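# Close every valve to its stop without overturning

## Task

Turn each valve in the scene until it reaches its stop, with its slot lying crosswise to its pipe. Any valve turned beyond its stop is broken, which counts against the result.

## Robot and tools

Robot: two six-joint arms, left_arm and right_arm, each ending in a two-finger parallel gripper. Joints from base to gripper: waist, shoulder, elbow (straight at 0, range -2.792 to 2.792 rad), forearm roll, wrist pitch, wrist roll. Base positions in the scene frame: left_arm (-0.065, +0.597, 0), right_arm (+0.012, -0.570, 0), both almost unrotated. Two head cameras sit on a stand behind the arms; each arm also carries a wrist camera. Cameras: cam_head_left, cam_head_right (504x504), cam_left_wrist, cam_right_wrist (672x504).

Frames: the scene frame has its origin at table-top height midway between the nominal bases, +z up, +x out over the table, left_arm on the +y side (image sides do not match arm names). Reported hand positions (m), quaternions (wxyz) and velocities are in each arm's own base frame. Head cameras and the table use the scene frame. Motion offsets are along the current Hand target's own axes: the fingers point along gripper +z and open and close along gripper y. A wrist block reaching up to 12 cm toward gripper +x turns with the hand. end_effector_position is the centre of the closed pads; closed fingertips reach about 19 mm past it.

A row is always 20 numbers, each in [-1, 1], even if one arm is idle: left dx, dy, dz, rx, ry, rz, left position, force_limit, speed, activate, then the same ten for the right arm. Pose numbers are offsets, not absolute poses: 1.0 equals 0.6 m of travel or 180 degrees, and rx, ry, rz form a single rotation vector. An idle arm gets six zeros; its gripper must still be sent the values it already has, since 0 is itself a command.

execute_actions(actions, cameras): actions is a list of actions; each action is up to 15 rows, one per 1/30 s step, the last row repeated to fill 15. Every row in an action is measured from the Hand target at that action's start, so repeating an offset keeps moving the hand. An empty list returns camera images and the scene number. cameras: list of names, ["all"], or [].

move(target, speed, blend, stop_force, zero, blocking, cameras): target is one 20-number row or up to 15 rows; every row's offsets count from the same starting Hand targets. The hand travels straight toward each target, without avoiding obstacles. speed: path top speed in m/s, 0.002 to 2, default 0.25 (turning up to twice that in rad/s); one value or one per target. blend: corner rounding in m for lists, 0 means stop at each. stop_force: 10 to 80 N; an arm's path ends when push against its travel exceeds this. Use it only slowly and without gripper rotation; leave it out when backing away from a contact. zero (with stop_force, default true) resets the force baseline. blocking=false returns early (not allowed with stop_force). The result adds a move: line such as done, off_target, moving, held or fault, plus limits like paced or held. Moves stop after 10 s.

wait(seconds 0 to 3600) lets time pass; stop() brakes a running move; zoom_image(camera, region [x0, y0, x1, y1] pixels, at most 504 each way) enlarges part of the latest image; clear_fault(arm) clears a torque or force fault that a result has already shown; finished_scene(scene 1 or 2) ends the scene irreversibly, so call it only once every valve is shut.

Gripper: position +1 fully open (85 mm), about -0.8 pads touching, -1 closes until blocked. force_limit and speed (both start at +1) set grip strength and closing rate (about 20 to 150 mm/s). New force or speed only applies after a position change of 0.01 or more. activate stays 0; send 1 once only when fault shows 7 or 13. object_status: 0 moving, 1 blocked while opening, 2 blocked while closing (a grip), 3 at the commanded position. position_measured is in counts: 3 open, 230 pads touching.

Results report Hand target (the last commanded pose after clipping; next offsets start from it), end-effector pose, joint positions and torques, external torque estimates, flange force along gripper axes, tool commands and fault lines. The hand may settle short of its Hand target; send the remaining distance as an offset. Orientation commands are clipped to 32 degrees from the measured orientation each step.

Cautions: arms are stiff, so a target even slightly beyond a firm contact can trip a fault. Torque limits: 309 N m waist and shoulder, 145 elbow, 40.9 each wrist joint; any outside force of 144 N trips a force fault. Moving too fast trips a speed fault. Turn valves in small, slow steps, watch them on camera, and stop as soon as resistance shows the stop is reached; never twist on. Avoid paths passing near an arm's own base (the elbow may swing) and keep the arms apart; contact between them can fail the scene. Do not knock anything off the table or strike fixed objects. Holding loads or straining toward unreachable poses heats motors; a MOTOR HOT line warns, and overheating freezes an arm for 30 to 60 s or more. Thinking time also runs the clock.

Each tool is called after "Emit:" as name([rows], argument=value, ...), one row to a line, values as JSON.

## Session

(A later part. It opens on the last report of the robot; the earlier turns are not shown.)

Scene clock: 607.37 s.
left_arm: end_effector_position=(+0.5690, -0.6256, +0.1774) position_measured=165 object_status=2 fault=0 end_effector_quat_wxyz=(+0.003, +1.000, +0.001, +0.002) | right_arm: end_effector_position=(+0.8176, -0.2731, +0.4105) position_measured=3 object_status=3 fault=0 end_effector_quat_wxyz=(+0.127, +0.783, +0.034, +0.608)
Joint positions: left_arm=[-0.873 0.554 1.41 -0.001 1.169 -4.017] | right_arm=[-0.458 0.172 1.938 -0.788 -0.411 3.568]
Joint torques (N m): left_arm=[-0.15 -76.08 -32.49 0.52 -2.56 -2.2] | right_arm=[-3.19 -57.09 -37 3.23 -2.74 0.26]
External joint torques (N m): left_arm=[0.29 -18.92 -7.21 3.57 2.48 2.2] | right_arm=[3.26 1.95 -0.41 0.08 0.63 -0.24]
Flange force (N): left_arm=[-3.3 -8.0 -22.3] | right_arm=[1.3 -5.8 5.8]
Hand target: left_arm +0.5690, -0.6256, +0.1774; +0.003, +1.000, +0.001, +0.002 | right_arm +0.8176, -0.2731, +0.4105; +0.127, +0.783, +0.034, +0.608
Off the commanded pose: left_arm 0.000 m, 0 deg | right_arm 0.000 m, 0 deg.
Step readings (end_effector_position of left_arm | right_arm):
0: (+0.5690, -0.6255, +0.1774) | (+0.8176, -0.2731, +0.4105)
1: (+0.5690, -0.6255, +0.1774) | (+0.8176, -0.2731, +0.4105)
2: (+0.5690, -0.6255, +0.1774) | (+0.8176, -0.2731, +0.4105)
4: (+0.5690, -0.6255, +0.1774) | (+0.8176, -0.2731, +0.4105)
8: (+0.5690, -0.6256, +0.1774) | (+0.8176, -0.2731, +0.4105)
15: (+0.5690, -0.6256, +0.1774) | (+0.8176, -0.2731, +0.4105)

Emit:
move([
  [0,0,0,0,0,0.0167,-0.98,1,-1,0,0,0,0,0,0,0,1,1,1,0],
  [0,0,-0.02,0,0,0.0167,-0.98,1,-1,0,0,0,0,0,0,0,1,1,1,0],
  [-0.0068,0.0580,-0.02,0,0,0.5417,-0.98,1,-1,0,0,0,0,0,0,0,1,1,1,0],
  [-0.0068,0.0580,-0.0072,0,0,0.5417,-0.98,1,-1,0,0,0,0,0,0,0,1,1,1,0],
], speed=[0.1,0.1,0.4,0.1], blend=[0.001,0.003,0.003,0], cameras=["cam_left_wrist"])

Emit:
zoom_image(camera="cam_left_wrist", region=[340, 205, 376, 232])

Scene clock: 614.20 s.
left_arm: end_effector_position=(+0.5649, -0.6604, +0.1820) position_measured=165 object_status=2 fault=0 end_effector_quat_wxyz=(+0.000, -0.660, +0.751, -0.004) | right_arm: end_effector_position=(+0.8176, -0.2731, +0.4105) position_measured=3 object_status=3 fault=0 end_effector_quat_wxyz=(+0.127, +0.783, +0.034, +0.608)
Joint positions: left_arm=[-0.903 0.587 1.347 0 1.199 -2.344] | right_arm=[-0.458 0.172 1.938 -0.788 -0.411 3.568]
Joint torques (N m): left_arm=[4.68 -94.97 -37.52 3.94 -0.06 -0.16] | right_arm=[-3.18 -57.08 -36.94 3.21 -2.74 0.24]
External joint torques (N m): left_arm=[-4.53 -3.98 -2.85 0.1 -0.02 0.15] | right_arm=[3.44 1.76 -0.41 0.1 0.63 -0.22]
Flange force (N): left_arm=[4.4 2.7 -5.0] | right_arm=[1.5 -6.2 5.6]
Hand target: left_arm +0.5650, -0.6603, +0.1819; +0.000, -0.660, +0.751, -0.004 | right_arm +0.8176, -0.2731, +0.4105; +0.127, +0.783, +0.034, +0.608
Off the commanded pose: left_arm 0.000 m, 0 deg | right_arm 0.000 m, 0 deg.
move: done
cam_left_wrist: T_world_to_cam=[[-0.99145, 0.13005, -0.01099, 0.65901], [0.11954, 0.93861, 0.3236, 0.51368], [0.0524, 0.31952, -0.94613, 0.48638]] pos_world=[0.56648, -0.72326, 0.30119]

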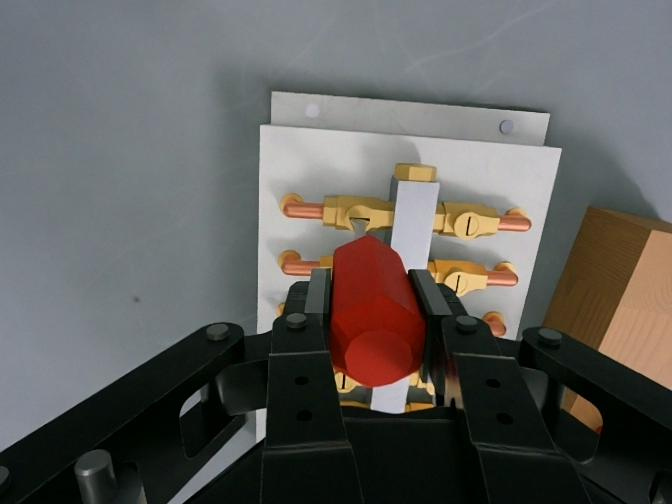

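Scaled by 14.000.

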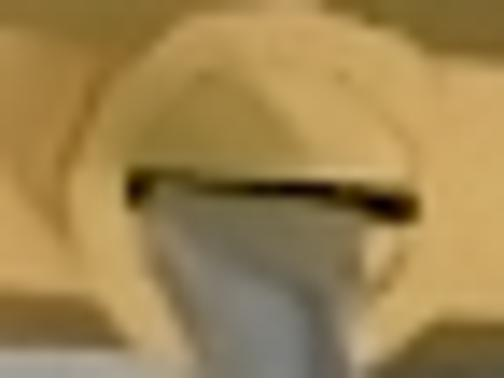

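Emit:
move([
  [-0.0001,0.0003,0,0,0,0,-0.98,1,-1,0,0,0,0,0,0,0,1,1,1,0],
  [-0.0001,0.0003,0.015,0,0,0,-0.98,1,-1,0,0,0,0,0,0,0,1,1,1,0],
], speed=0.01, stop_force=14, cameras=["cam_left_wrist"])

Emit:
zoom_image(camera="cam_left_wrist", region=[340, 205, 376, 232])

Scene clock: 618.20 s.
left_arm: end_effector_position=(+0.5649, -0.6603, +0.1781) position_measured=165 object_status=2 fault=0 end_effector_quat_wxyz=(+0.000, -0.660, +0.751, -0.004) | right_arm: end_effector_position=(+0.8176, -0.2731, +0.4105) position_measured=3 object_status=3 fault=0 end_effector_quat_wxyz=(+0.127, +0.783, +0.034, +0.608)
Joint positions: left_arm=[-0.903 0.589 1.351 0 1.193 -2.344] | right_arm=[-0.458 0.172 1.938 -0.788 -0.411 3.568]
Joint torques (N m): left_arm=[5.06 -77.2 -27.72 4.38 -0.15 0.06] | right_arm=[-3.05 -57.14 -37 3.22 -2.75 0.29]
External joint torques (N m): left_arm=[-4.85 -22.02 -12.61 -0.33 0.06 -0.06] | right_arm=[3.19 1.8 -0.47 0.09 0.63 -0.27]
Flange force (N): left_arm=[3.1 5.0 -24.9] | right_arm=[1.3 -5.8 5.6]
Hand target: left_arm +0.5649, -0.6603, +0.1781; +0.000, -0.660, +0.751, -0.004 (not the last commanded pose) | right_arm +0.8176, -0.2731, +0.4105; +0.127, +0.783, +0.034, +0.608
Off the commanded pose: left_arm 0.005 m, 0 deg | right_arm 0.000 m, 0 deg.
move: contact (left_arm); path passed 1 of 2 targets
cam_left_wrist: T_world_to_cam=[[-0.99145, 0.12998, -0.01114, 0.65885], [0.11943, 0.93868, 0.32344, 0.51502], [0.0525, 0.31934, -0.94618, 0.48249]] pos_world=[0.56638, -0.72316, 0.29729]

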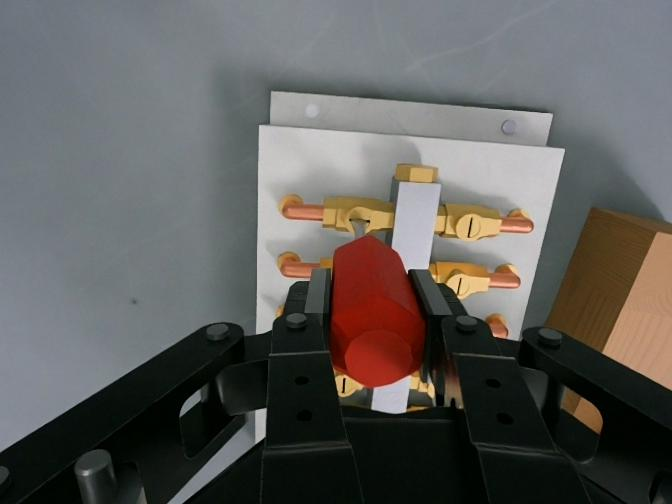

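Scaled by 14.000.

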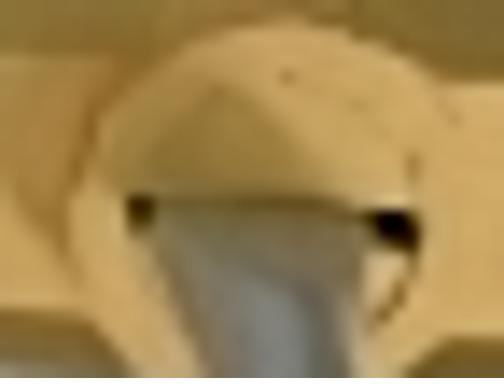

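Emit:
move(target=[0,0,0.015,0,0,0,-0.98,1,-1,0,0,0,0,0,0,0,1,1,1,0], speed=0.01, stop_force=15)

Scene clock: 620.60 s.
left_arm: end_effector_position=(+0.5649, -0.6604, +0.1770) position_measured=165 object_status=2 fault=0 end_effector_quat_wxyz=(+0.000, -0.660, +0.751, -0.005) | right_arm: end_effector_position=(+0.8176, -0.2731, +0.4105) position_measured=3 object_status=3 fault=0 end_effector_quat_wxyz=(+0.127, +0.783, +0.034, +0.608)
Joint positions: left_arm=[-0.903 0.59 1.352 0 1.191 -2.344] | right_arm=[-0.458 0.172 1.938 -0.788 -0.411 3.568]
Joint torques (N m): left_arm=[4.96 -48.79 -11.76 4.19 -0.77 0.14] | right_arm=[-3.07 -57.05 -36.97 3.2 -2.74 0.24]
External joint torques (N m): left_arm=[-4.73 -50.4 -28.51 -0.14 0.68 -0.14] | right_arm=[3.2 1.62 -0.44 0.1 0.63 -0.22]
Flange force (N): left_arm=[1.7 6.5 -57.6] | right_arm=[1.5 -5.8 5.3]
Hand target: left_arm +0.5649, -0.6604, +0.1770; +0.000, -0.660, +0.751, -0.005 (not the last commanded pose) | right_arm +0.8176, -0.2731, +0.4105; +0.127, +0.783, +0.034, +0.608
Off the commanded pose: left_arm 0.008 m, 0 deg | right_arm 0.000 m, 0 deg.
move: contact (left_arm)

Emit:
move([
  [0,0.0002,-0.0008,0,0,-0.01,-0.98,1,-1,0,0,0,0,0,0,0,1,1,1,0],
  [0.0006,0.0025,-0.0008,0,0,-0.1667,-0.98,1,-1,0,0,0,0,0,0,0,1,1,1,0],
  [0.0023,0.0042,-0.0006,0,0,-0.3333,-0.98,1,-1,0,0,0,0,0,0,0,1,1,1,0],
  [0.0050,0.0049,-0.0006,0,0,-0.5278,-0.98,1,-1,0,0,0,0,0,0,0,1,1,1,0],
], speed=0.2, blend=[0.0005,0.001,0.001,0])

Emit:
execute_actions([
  [[0,0.0001,0,0,0,-0.0056,-0.98,1,-1,0,0,0,0,0,0,0,1,1,1,0]],
], cameras=["cam_left_wrist"])

Emit:
zoom_image(camera="cam_left_wrist", region=[340, 205, 376, 232])

Scene clock: 629.80 s.
left_arm: end_effector_position=(+0.5616, -0.6630, +0.1773) position_measured=165 object_status=2 fault=0 end_effector_quat_wxyz=(+0.004, +1.000, -0.021, +0.003) | right_arm: end_effector_position=(+0.8176, -0.2731, +0.4105) position_measured=3 object_status=3 fault=0 end_effector_quat_wxyz=(+0.127, +0.783, +0.034, +0.608)
Joint positions: left_arm=[-0.908 0.589 1.352 0 1.191 -4.007] | right_arm=[-0.458 0.172 1.938 -0.788 -0.411 3.568]
Joint torques (N m): left_arm=[-4.82 -81.14 -36.42 -0.18 -4.62 -0.77] | right_arm=[-3.06 -57.25 -36.94 3.21 -2.75 0.26]
External joint torques (N m): left_arm=[5.02 -17.68 -3.74 4.32 4.54 0.77] | right_arm=[3.08 2.5 -0.3 0.08 0.66 -0.24]
Flange force (N): left_arm=[-3.7 -13.8 -21.1] | right_arm=[0.8 -5.5 6.4]
Hand target: left_arm +0.5616, -0.6630, +0.1773; +0.004, +1.000, -0.021, +0.003 | right_arm +0.8176, -0.2731, +0.4105; +0.127, +0.783, +0.034, +0.608
Off the commanded pose: left_arm 0.000 m, 0 deg | right_arm 0.000 m, 0 deg.
move: done

Scene clock: 630.50 s.
left_arm: end_effector_position=(+0.5616, -0.6630, +0.1773) position_measured=165 object_status=2 fault=0 end_effector_quat_wxyz=(+0.004, +1.000, -0.012, +0.003) | right_arm: end_effector_position=(+0.8176, -0.2731, +0.4105) position_measured=3 object_status=3 fault=0 end_effector_quat_wxyz=(+0.127, +0.783, +0.034, +0.608)
Joint positions: left_arm=[-0.908 0.589 1.352 0 1.191 -4.025] | right_arm=[-0.458 0.172 1.938 -0.788 -0.411 3.568]
Joint torques (N m): left_arm=[-4.18 -80.77 -36.65 -0.53 -4.82 -1.46] | right_arm=[-3.2 -56.98 -36.95 3.22 -2.74 0.29]
External joint torques (N m): left_arm=[4.34 -17.9 -3.45 4.66 4.74 1.46] | right_arm=[3.57 1.53 -0.5 0.1 0.61 -0.27]
Flange force (N): left_arm=[-4.0 -14.5 -21.2] | right_arm=[1.6 -6.5 5.4]
Hand target: left_arm +0.5616, -0.6630, +0.1773; +0.004, +1.000, -0.012, +0.003 | right_arm +0.8176, -0.2731, +0.4105; +0.127, +0.783, +0.034, +0.608
Off the commanded pose: left_arm 0.000 m, 0 deg | right_arm 0.000 m, 0 deg.
Step readings (end_effector_position of left_arm | right_arm):
0: (+0.5616, -0.6630, +0.1773) | (+0.8176, -0.2731, +0.4105)
1: (+0.5616, -0.6630, +0.1773) | (+0.8176, -0.2731, +0.4105)
2: (+0.5616, -0.6630, +0.1773) | (+0.8176, -0.2731, +0.4105)
4: (+0.5616, -0.6630, +0.1773) | (+0.8176, -0.2731, +0.4105)
8: (+0.5616, -0.6630, +0.1773) | (+0.8176, -0.2731, +0.4105)
15: (+0.5616, -0.6630, +0.1773) | (+0.8176, -0.2731, +0.4105)
cam_left_wrist: T_world_to_cam=[[-0.02547, -0.99967, 0.00213, -0.63785], [-0.94562, 0.02478, 0.32432, 0.51021], [-0.32426, 0.00625, -0.94595, 0.48682]] pos_world=[0.62408, -0.65333, 0.29639]

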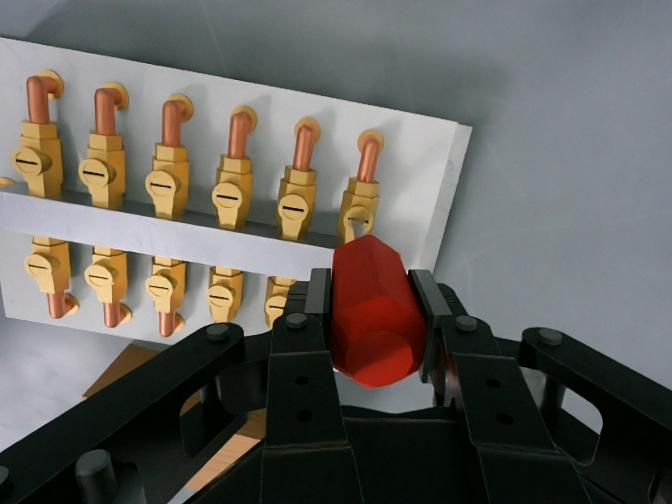

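Scaled by 14.000.

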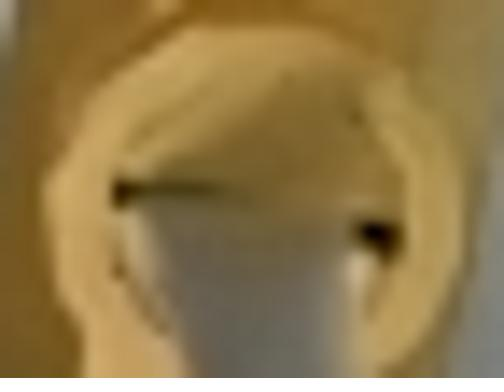

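Emit:
execute_actions([
  [[0,0.0001,0,0,0,-0.0056,-0.98,1,-1,0,0,0,0,0,0,0,1,1,1,0]],
])

Scene clock: 632.13 s.
left_arm: end_effector_position=(+0.5616, -0.6631, +0.1773) position_measured=165 object_status=2 fault=0 end_effector_quat_wxyz=(+0.004, +1.000, -0.003, +0.003) | right_arm: end_effector_position=(+0.8176, -0.2731, +0.4105) position_measured=3 object_status=3 fault=0 end_effector_quat_wxyz=(+0.127, +0.783, +0.034, +0.608)
Joint positions: left_arm=[-0.908 0.589 1.352 0 1.192 -4.043] | right_arm=[-0.458 0.172 1.938 -0.788 -0.411 3.568]
Joint torques (N m): left_arm=[-2.68 -80.6 -36.29 -0.43 -4.71 -2.12] | right_arm=[-3.12 -57.28 -36.91 3.22 -2.73 0.23]
External joint torques (N m): left_arm=[2.87 -18.33 -3.9 4.57 4.64 2.12] | right_arm=[3.24 2.05 -0.56 0.09 0.62 -0.21]
Flange force (N): left_arm=[-4.2 -13.7 -21.8] | right_arm=[1.4 -5.6 6.1]
Hand target: left_arm +0.5616, -0.6631, +0.1773; +0.004, +1.000, -0.003, +0.003 | right_arm +0.8176, -0.2731, +0.4105; +0.127, +0.783, +0.034, +0.608
Off the commanded pose: left_arm 0.000 m, 0 deg | right_arm 0.000 m, 0 deg.
Step readings (end_effector_position of left_arm | right_arm):
0: (+0.5616, -0.6630, +0.1773) | (+0.8176, -0.2731, +0.4105)
1: (+0.5616, -0.6630, +0.1773) | (+0.8176, -0.2731, +0.4105)
2: (+0.5616, -0.6630, +0.1773) | (+0.8176, -0.2731, +0.4105)
4: (+0.5616, -0.6631, +0.1773) | (+0.8176, -0.2731, +0.4105)
8: (+0.5616, -0.6631, +0.1773) | (+0.8176, -0.2731, +0.4105)
15: (+0.5616, -0.6631, +0.1773) | (+0.8176, -0.2731, +0.4105)

Emit:
move([
  [0,0,0,0,0,0.0167,-0.98,1,-1,0,0,0,0,0,0,0,1,1,1,0],
  [0,0,-0.15,0,0,0.0167,-0.98,1,-1,0,0,0,0,0,0,0,1,1,1,0],
  [-0.318,-0.0957,-0.15,0,0,0.201,-0.98,1,-1,0,0,0,0,0,0,0,1,1,1,0],
], speed=[0.1,0.2,0.35], blend=[0.001,0.01,0], cameras=["all"])

Emit:
zoom_image(camera="cam_head_left", region=[280, 150, 480, 350])

Scene clock: 638.37 s.
left_arm: end_effector_position=(+0.3707, -0.6038, +0.2659) position_measured=165 object_status=2 fault=0 end_effector_quat_wxyz=(+0.003, +0.950, -0.314, +0.004) | right_arm: end_effector_position=(+0.8176, -0.2731, +0.4105) position_measured=3 object_status=3 fault=0 end_effector_quat_wxyz=(+0.127, +0.783, +0.034, +0.608)
Joint positions: left_arm=[-1.069 0.294 1.626 0.001 1.212 -3.574] | right_arm=[-0.458 0.172 1.938 -0.788 -0.411 3.568]
Joint torques (N m): left_arm=[4.72 -68.37 -38.73 4 -0.01 -0.12] | right_arm=[-3.15 -56.99 -36.97 3.23 -2.73 0.29]
External joint torques (N m): left_arm=[-4.55 -2.86 -1.8 0.16 -0.09 0.12] | right_arm=[3.57 1.39 -0.55 0.1 0.61 -0.27]
Flange force (N): left_arm=[-3.3 5.5 -3.5] | right_arm=[1.8 -6.5 5.3]
Hand target: left_arm +0.3707, -0.6038, +0.2659; +0.003, +0.950, -0.314, +0.004 | right_arm +0.8176, -0.2731, +0.4105; +0.127, +0.783, +0.034, +0.608
Off the commanded pose: left_arm 0.000 m, 0 deg | right_arm 0.000 m, 0 deg.
move: done
cam_left_wrist: T_world_to_cam=[[-0.59658, -0.80255, -0.00243, -0.2517], [-0.76045, 0.56432, 0.32135, 0.55744], [-0.25653, 0.19356, -0.94696, 0.59658]] pos_world=[0.42679, -0.63205, 0.38519]
cam_right_wrist: T_world_to_cam=[[-0.11467, -0.96363, 0.24139, -0.26426], [-0.56974, -0.13526, -0.81062, 0.77874], [0.81379, -0.23049, -0.5335, -0.37659]] pos_world=[0.71984, -0.23611, 0.49414]

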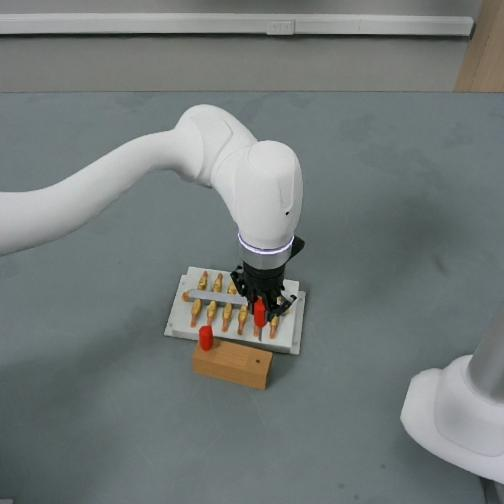

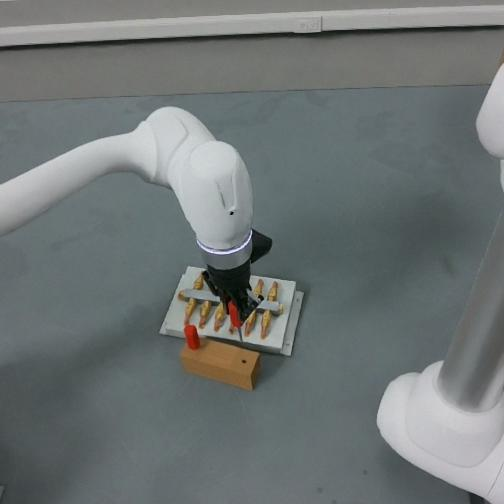

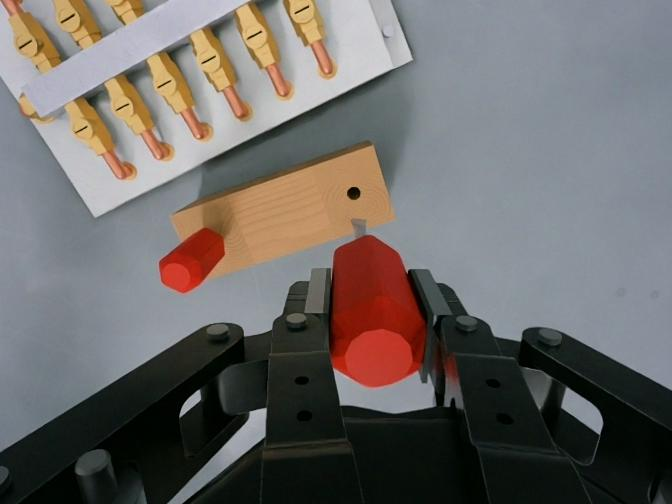

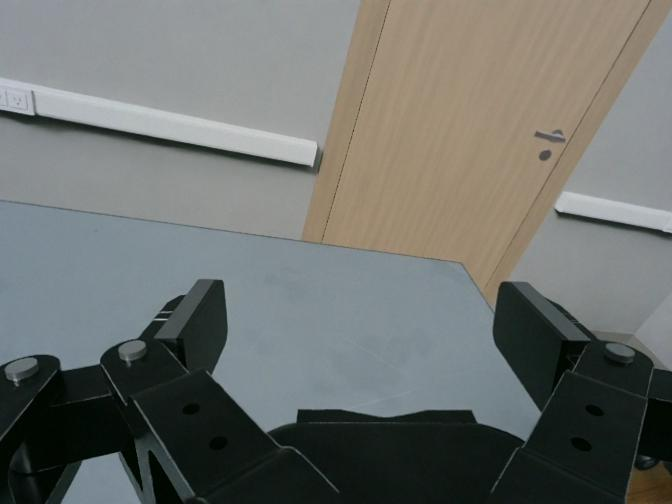

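Scaled by 2.520.

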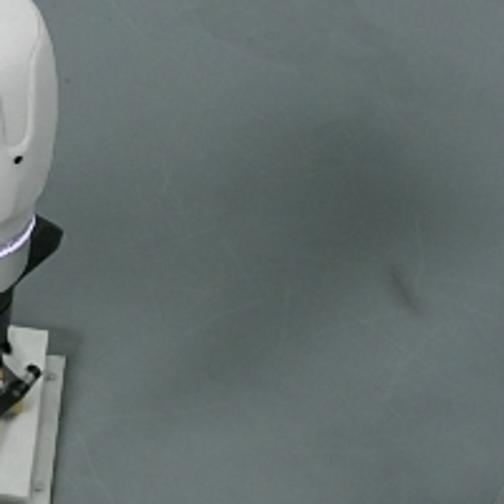

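Emit:
zoom_image(camera="cam_left_wrist", region=[0, 0, 340, 190])

Scaled by 1.482.

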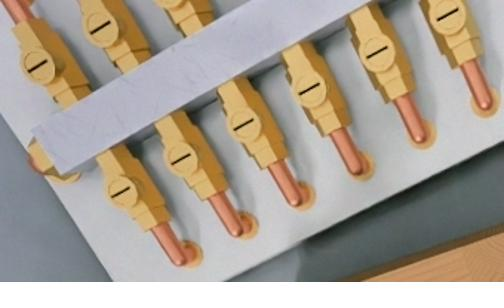

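Emit:
move(target=[-0.0023,-0.0007,0.1233,0,0,0,-0.98,1,-1,0,0,0,0,0,0,0,1,1,1,0], speed=0.2, cameras=["cam_left_wrist"])

Emit:
zoom_image(camera="cam_left_wrist", region=[320, 180, 404, 243])

Scene clock: 644.53 s.
left_arm: end_effector_position=(+0.3702, -0.6032, +0.1920) position_measured=165 object_status=2 fault=0 end_effector_quat_wxyz=(+0.003, +0.950, -0.314, +0.004) | right_arm: end_effector_position=(+0.8176, -0.2731, +0.4105) position_measured=3 object_status=3 fault=0 end_effector_quat_wxyz=(+0.127, +0.783, +0.034, +0.608)
Joint positions: left_arm=[-1.07 0.341 1.706 0.001 1.085 -3.574] | right_arm=[-0.458 0.172 1.938 -0.788 -0.411 3.568]
Joint torques (N m): left_arm=[4.54 -70.47 -36.72 3.75 -0.03 -0.12] | right_arm=[-2.92 -57.16 -37 3.21 -2.74 0.26]
External joint torques (N m): left_arm=[-4.44 -2.88 -1.5 0.17 -0.07 0.12] | right_arm=[2.93 2.13 -0.45 0.1 0.64 -0.24]
Flange force (N): left_arm=[-3.6 5.2 -3.5] | right_arm=[1.0 -5.3 6.0]
Hand target: left_arm +0.3702, -0.6032, +0.1919; +0.003, +0.950, -0.314, +0.004 | right_arm +0.8176, -0.2731, +0.4105; +0.127, +0.783, +0.034, +0.608
Off the commanded pose: left_arm 0.000 m, 0 deg | right_arm 0.000 m, 0 deg.
move: done
cam_left_wrist: T_world_to_cam=[[-0.59662, -0.80252, -0.00233, -0.25175], [-0.76042, 0.56439, 0.3213, 0.58045], [-0.25653, 0.19346, -0.94698, 0.52628]] pos_world=[0.42619, -0.63145, 0.31129]

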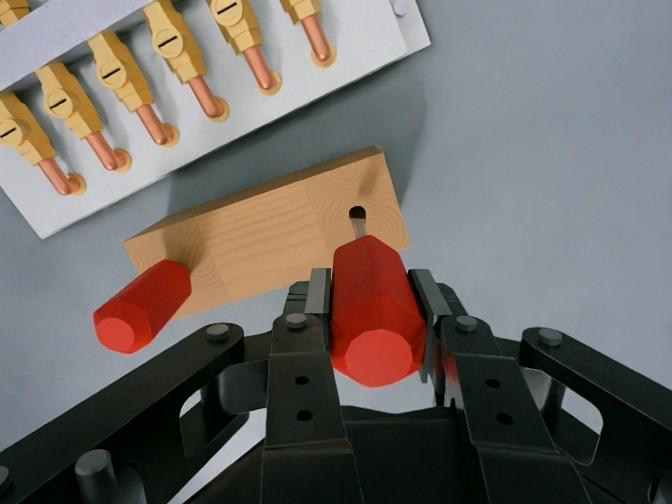

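Scaled by 6.000.

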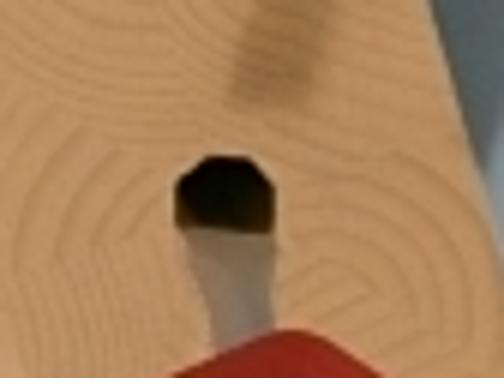

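Emit:
move(target=[-0.0020,-0.0007,0.0170,0,0,0,-0.98,1,-1,0,0,0,0,0,0,0,1,1,1,0], speed=0.05, cameras=["cam_left_wrist"])

Emit:
zoom_image(camera="cam_left_wrist", region=[320, 180, 404, 243])

Scene clock: 649.80 s.
left_arm: end_effector_position=(+0.3696, -0.6022, +0.1817) position_measured=165 object_status=2 fault=0 end_effector_quat_wxyz=(+0.003, +0.950, -0.314, +0.004) | right_arm: end_effector_position=(+0.8176, -0.2731, +0.4105) position_measured=3 object_status=3 fault=0 end_effector_quat_wxyz=(+0.127, +0.783, +0.034, +0.608)
Joint positions: left_arm=[-1.07 0.347 1.718 0.001 1.067 -3.574] | right_arm=[-0.458 0.172 1.938 -0.788 -0.411 3.568]
Joint torques (N m): left_arm=[4.32 -70.59 -35.59 3.8 0.24 -0.15] | right_arm=[-3.22 -57.11 -37.02 3.19 -2.72 0.27]
External joint torques (N m): left_arm=[-4.23 -2.75 -2.09 0.05 -0.33 0.15] | right_arm=[3.33 1.65 -0.46 0.12 0.61 -0.25]
Flange force (N): left_arm=[-2.3 5.3 -3.5] | right_arm=[1.4 -6.1 5.4]
Hand target: left_arm +0.3696, -0.6022, +0.1817; +0.003, +0.950, -0.314, +0.004 | right_arm +0.8176, -0.2731, +0.4105; +0.127, +0.783, +0.034, +0.608
Off the commanded pose: left_arm 0.000 m, 0 deg | right_arm 0.000 m, 0 deg.
move: done
cam_left_wrist: T_world_to_cam=[[-0.59662, -0.80252, -0.00233, -0.25133], [-0.76042, 0.56439, 0.3213, 0.58274], [-0.25653, 0.19346, -0.94698, 0.51618]] pos_world=[0.42559, -0.63045, 0.30099]

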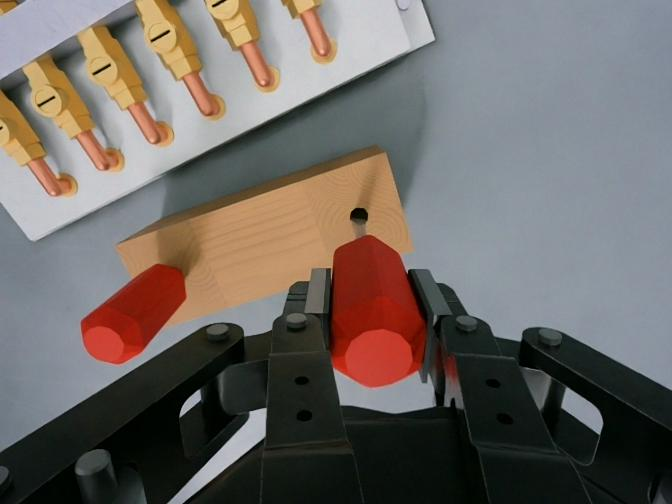

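Scaled by 6.000.

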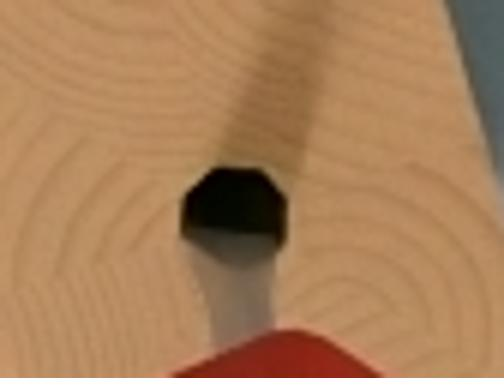

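Emit:
move(target=[0.0004,0,0.04,0,0,0,-0.98,1,-1,0,0,0,0,0,0,0,1,1,1,0], speed=0.015, stop_force=10, cameras=["cam_left_wrist"])

Emit:
zoom_image(camera="cam_left_wrist", region=[320, 180, 404, 243])

Scene clock: 671.67 s.
left_arm: end_effector_position=(+0.3699, -0.6025, +0.1577) position_measured=165 object_status=2 fault=0 end_effector_quat_wxyz=(+0.003, +0.950, -0.314, +0.004) | right_arm: end_effector_position=(+0.8176, -0.2731, +0.4105) position_measured=3 object_status=3 fault=0 end_effector_quat_wxyz=(+0.127, +0.783, +0.034, +0.608)
Joint positions: left_arm=[-1.069 0.367 1.739 0.001 1.027 -3.574] | right_arm=[-0.458 0.172 1.938 -0.788 -0.411 3.568]
Joint torques (N m): left_arm=[4.61 -71.75 -34.98 3.65 0.04 -0.11] | right_arm=[-2.99 -56.95 -36.9 3.23 -2.73 0.26]
External joint torques (N m): left_arm=[-4.49 -3.15 -2.07 0.14 -0.13 0.11] | right_arm=[2.93 1.69 -0.57 0.08 0.63 -0.24]
Flange force (N): left_arm=[-2.8 5.6 -4.2] | right_arm=[1.4 -5.2 5.4]
Hand target: left_arm +0.3699, -0.6025, +0.1577; +0.003, +0.950, -0.314, +0.004 | right_arm +0.8176, -0.2731, +0.4105; +0.127, +0.783, +0.034, +0.608
Off the commanded pose: left_arm 0.000 m, 0 deg | right_arm 0.000 m, 0 deg.
move: done
cam_left_wrist: T_world_to_cam=[[-0.59664, -0.8025, -0.00241, -0.25149], [-0.7604, 0.56438, 0.32135, 0.59087], [-0.25653, 0.19356, -0.94696, 0.49366]] pos_world=[0.42589, -0.63085, 0.27699]

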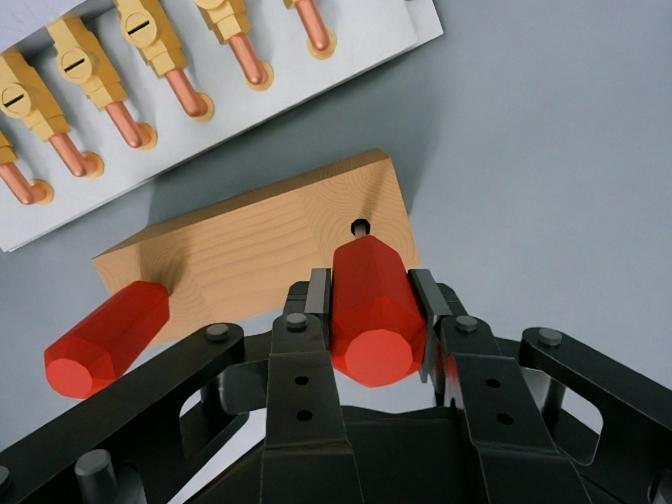

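Scaled by 6.000.

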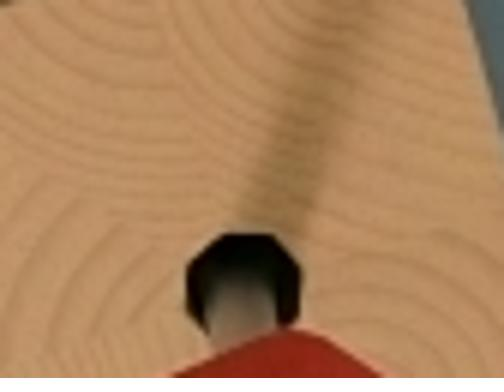

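Emit:
move(target=[0,0,0.068,0,0,0,-0.98,1,-1,0,0,0,0,0,0,0,1,1,1,0], speed=0.015, stop_force=10, cameras=["cam_left_wrist"])

Scene clock: 676.50 s.
left_arm: end_effector_position=(+0.3702, -0.6028, +0.1215) position_measured=165 object_status=2 fault=0 end_effector_quat_wxyz=(+0.003, +0.950, -0.314, +0.004) | right_arm: end_effector_position=(+0.8176, -0.2731, +0.4105) position_measured=3 object_status=3 fault=0 end_effector_quat_wxyz=(+0.127, +0.783, +0.034, +0.608)
Joint positions: left_arm=[-1.069 0.4 1.767 0.001 0.966 -3.574] | right_arm=[-0.458 0.172 1.938 -0.788 -0.411 3.568]
Joint torques (N m): left_arm=[3.31 -48.37 -19.47 3.13 -1.25 -0.14] | right_arm=[-2.95 -56.91 -36.93 3.25 -2.78 0.26]
External joint torques (N m): left_arm=[-3.14 -28.63 -16.24 0.52 1.15 0.14] | right_arm=[3.18 1.42 -0.48 0.06 0.66 -0.24]
Flange force (N): left_arm=[-5.6 2.3 -40.7] | right_arm=[1.7 -5.7 5.0]
Hand target: left_arm +0.3702, -0.6028, +0.1215; +0.003, +0.950, -0.314, +0.004 (not the last commanded pose) | right_arm +0.8176, -0.2731, +0.4105; +0.127, +0.783, +0.034, +0.608
Off the commanded pose: left_arm 0.005 m, 0 deg | right_arm 0.000 m, 0 deg.
move: contact (left_arm)
cam_left_wrist: T_world_to_cam=[[-0.59663, -0.80251, -0.00237, -0.25166], [-0.76048, 0.56444, 0.32107, 0.60301], [-0.25633, 0.19336, -0.94705, 0.45942]] pos_world=[0.42619, -0.63115, 0.24089]

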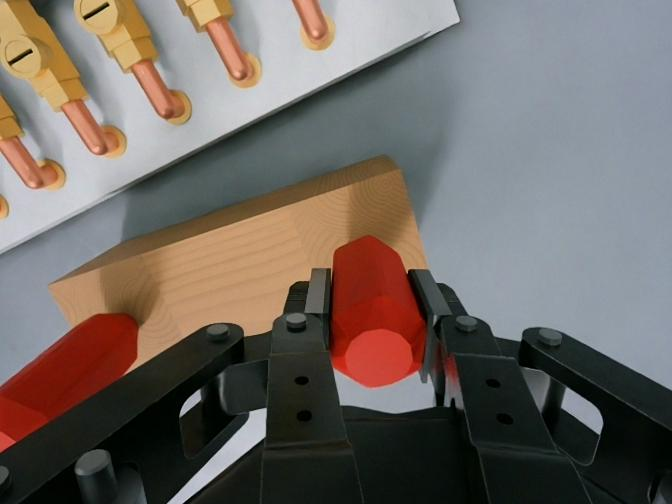

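Emit:
move(target=[0,0,-0.0018,0,0,0,-0.98,1,-1,0,0,0,0,0,0,0,1,1,1,0], speed=0.01)

Emit:
move(target=[0,0,0,0,0,0,0.3,1,-1,0,0,0,0,0,0,0,1,1,1,0], speed=0.05, cameras=["cam_left_wrist"])

Scene clock: 680.27 s.
left_arm: end_effector_position=(+0.3701, -0.6028, +0.1226) position_measured=165 object_status=2 fault=0 end_effector_quat_wxyz=(+0.003, +0.950, -0.314, +0.004) | right_arm: end_effector_position=(+0.8176, -0.2731, +0.4105) position_measured=3 object_status=3 fault=0 end_effector_quat_wxyz=(+0.127, +0.783, +0.034, +0.608)
Joint positions: left_arm=[-1.069 0.399 1.766 0.001 0.967 -3.574] | right_arm=[-0.458 0.172 1.938 -0.788 -0.411 3.568]
Joint torques (N m): left_arm=[4.64 -73.91 -33.54 3.5 -0.03 -0.13] | right_arm=[-3 -56.93 -36.96 3.23 -2.73 0.25]
External joint torques (N m): left_arm=[-4.51 -2.62 -2.06 0.15 -0.07 0.13] | right_arm=[3.19 1.65 -0.36 0.07 0.63 -0.22]
Flange force (N): left_arm=[-2.0 5.9 -3.9] | right_arm=[1.4 -5.7 5.2]
Hand target: left_arm +0.3701, -0.6028, +0.1226; +0.003, +0.950, -0.314, +0.004 | right_arm +0.8176, -0.2731, +0.4105; +0.127, +0.783, +0.034, +0.608
Off the commanded pose: left_arm 0.000 m, 0 deg | right_arm 0.000 m, 0 deg.
move: done

Scene clock: 681.93 s.
left_arm: end_effector_position=(+0.3701, -0.6028, +0.1226) position_measured=91 object_status=0 fault=0 end_effector_quat_wxyz=(+0.003, +0.950, -0.314, +0.004) | right_arm: end_effector_position=(+0.8176, -0.2731, +0.4105) position_measured=3 object_status=3 fault=0 end_effector_quat_wxyz=(+0.127, +0.783, +0.034, +0.608)
Joint positions: left_arm=[-1.069 0.399 1.766 0.001 0.967 -3.574] | right_arm=[-0.458 0.172 1.938 -0.788 -0.411 3.568]
Joint torques (N m): left_arm=[4.45 -73.11 -33.58 3.56 -0.01 -0.16] | right_arm=[-3.09 -57.14 -37.03 3.22 -2.73 0.27]
External joint torques (N m): left_arm=[-4.32 -3.74 -2.23 0.11 -0.09 0.16] | right_arm=[3.09 2 -0.36 0.08 0.64 -0.25]
Flange force (N): left_arm=[-2.9 5.2 -5.0] | right_arm=[1.1 -5.6 5.7]
Hand target: left_arm +0.3701, -0.6028, +0.1226; +0.003, +0.950, -0.314, +0.004 | right_arm +0.8176, -0.2731, +0.4105; +0.127, +0.783, +0.034, +0.608
Off the commanded pose: left_arm 0.000 m, 0 deg | right_arm 0.000 m, 0 deg.
move: done
cam_left_wrist: T_world_to_cam=[[-0.59663, -0.80251, -0.00237, -0.25171], [-0.76047, 0.56443, 0.3211, 0.6026], [-0.25635, 0.19338, -0.94704, 0.46036]] pos_world=[0.42609, -0.63115, 0.24189]

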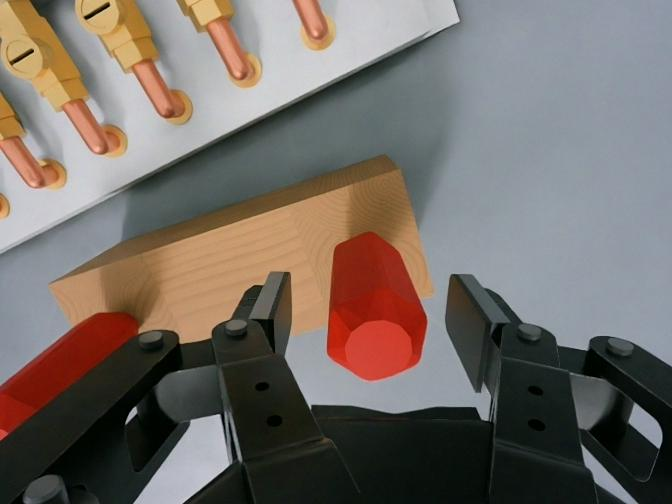

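Emit:
move([
  [0,0,-0.25,0,0,0,0.3,1,-1,0,0,0,0,0,0,0,1,1,1,0],
  [0.05,-0.08,-0.4,0,0,0,0.3,1,-1,0,0,0,0,0,0,0,1,1,1,0],
], speed=[0.15,0.3], blend=[0.02,0], cameras=["cam_left_wrist","cam_head_right"])

Emit:
zoom_image(camera="cam_left_wrist", region=[0, 0, 400, 300])

Scene clock: 686.40 s.
left_arm: end_effector_position=(+0.4215, -0.5803, +0.3627) position_measured=91 object_status=3 fault=0 end_effector_quat_wxyz=(+0.003, +0.950, -0.314, +0.004) | right_arm: end_effector_position=(+0.8176, -0.2731, +0.4105) position_measured=3 object_status=3 fault=0 end_effector_quat_wxyz=(+0.127, +0.783, +0.034, +0.608)
Joint positions: left_arm=[-0.991 0.267 1.483 0 1.383 -3.495] | right_arm=[-0.458 0.172 1.938 -0.788 -0.411 3.568]
Joint torques (N m): left_arm=[4.11 -68.17 -38.75 4.21 -0.02 -0.14] | right_arm=[-3.04 -57.28 -36.99 3.2 -2.75 0.26]
External joint torques (N m): left_arm=[-4 -2.07 -3.67 0.12 -0.1 0.14] | right_arm=[3.03 2.43 -0.33 0.11 0.66 -0.23]
Flange force (N): left_arm=[2.2 6.4 -5.7] | right_arm=[0.8 -5.5 6.3]
Hand target: left_arm +0.4215, -0.5803, +0.3627; +0.003, +0.950, -0.314, +0.004 | right_arm +0.8176, -0.2731, +0.4105; +0.127, +0.783, +0.034, +0.608
Off the commanded pose: left_arm 0.000 m, 0 deg | right_arm 0.000 m, 0 deg.
move: done
cam_left_wrist: T_world_to_cam=[[-0.59669, -0.80246, -0.00234, -0.20229], [-0.76042, 0.56449, 0.3211, 0.55182], [-0.25635, 0.19338, -0.94704, 0.69664]] pos_world=[0.47749, -0.60855, 0.48209]
Images, in order (width x height): cam_head_right 504x504, cam_left_wrist 672x504.

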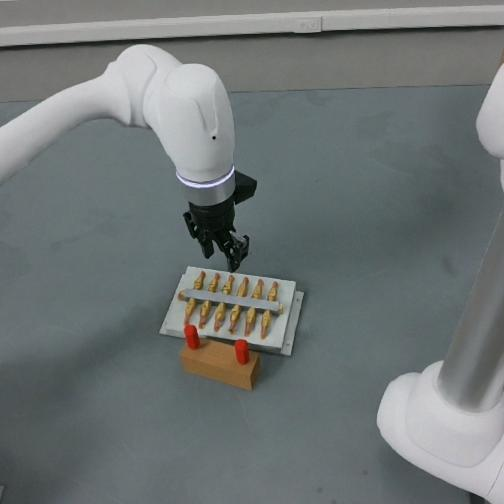

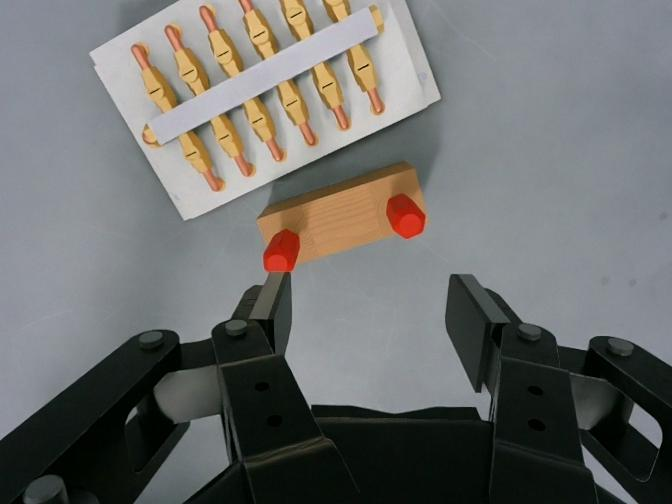

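Scaled by 1.260.

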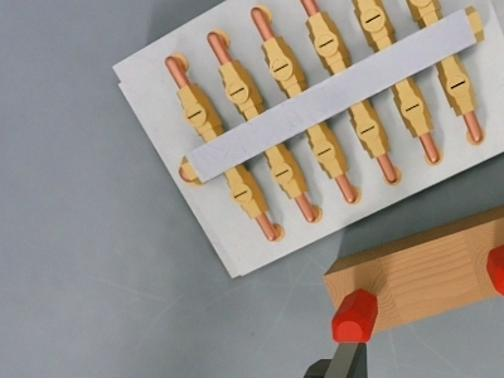

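Emit:
zoom_image(camera="cam_left_wrist", region=[130, 0, 400, 200])

Scaled by 1.867.

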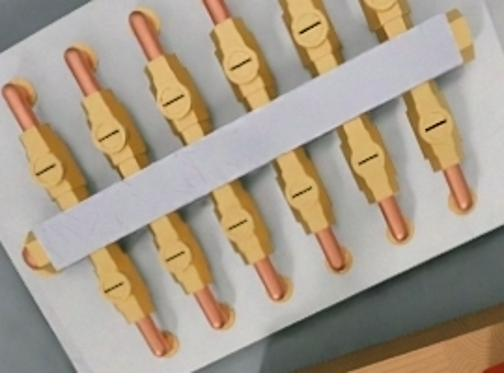

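Emit:
finished_scene(scene=2)

The scene is finished: the task was done.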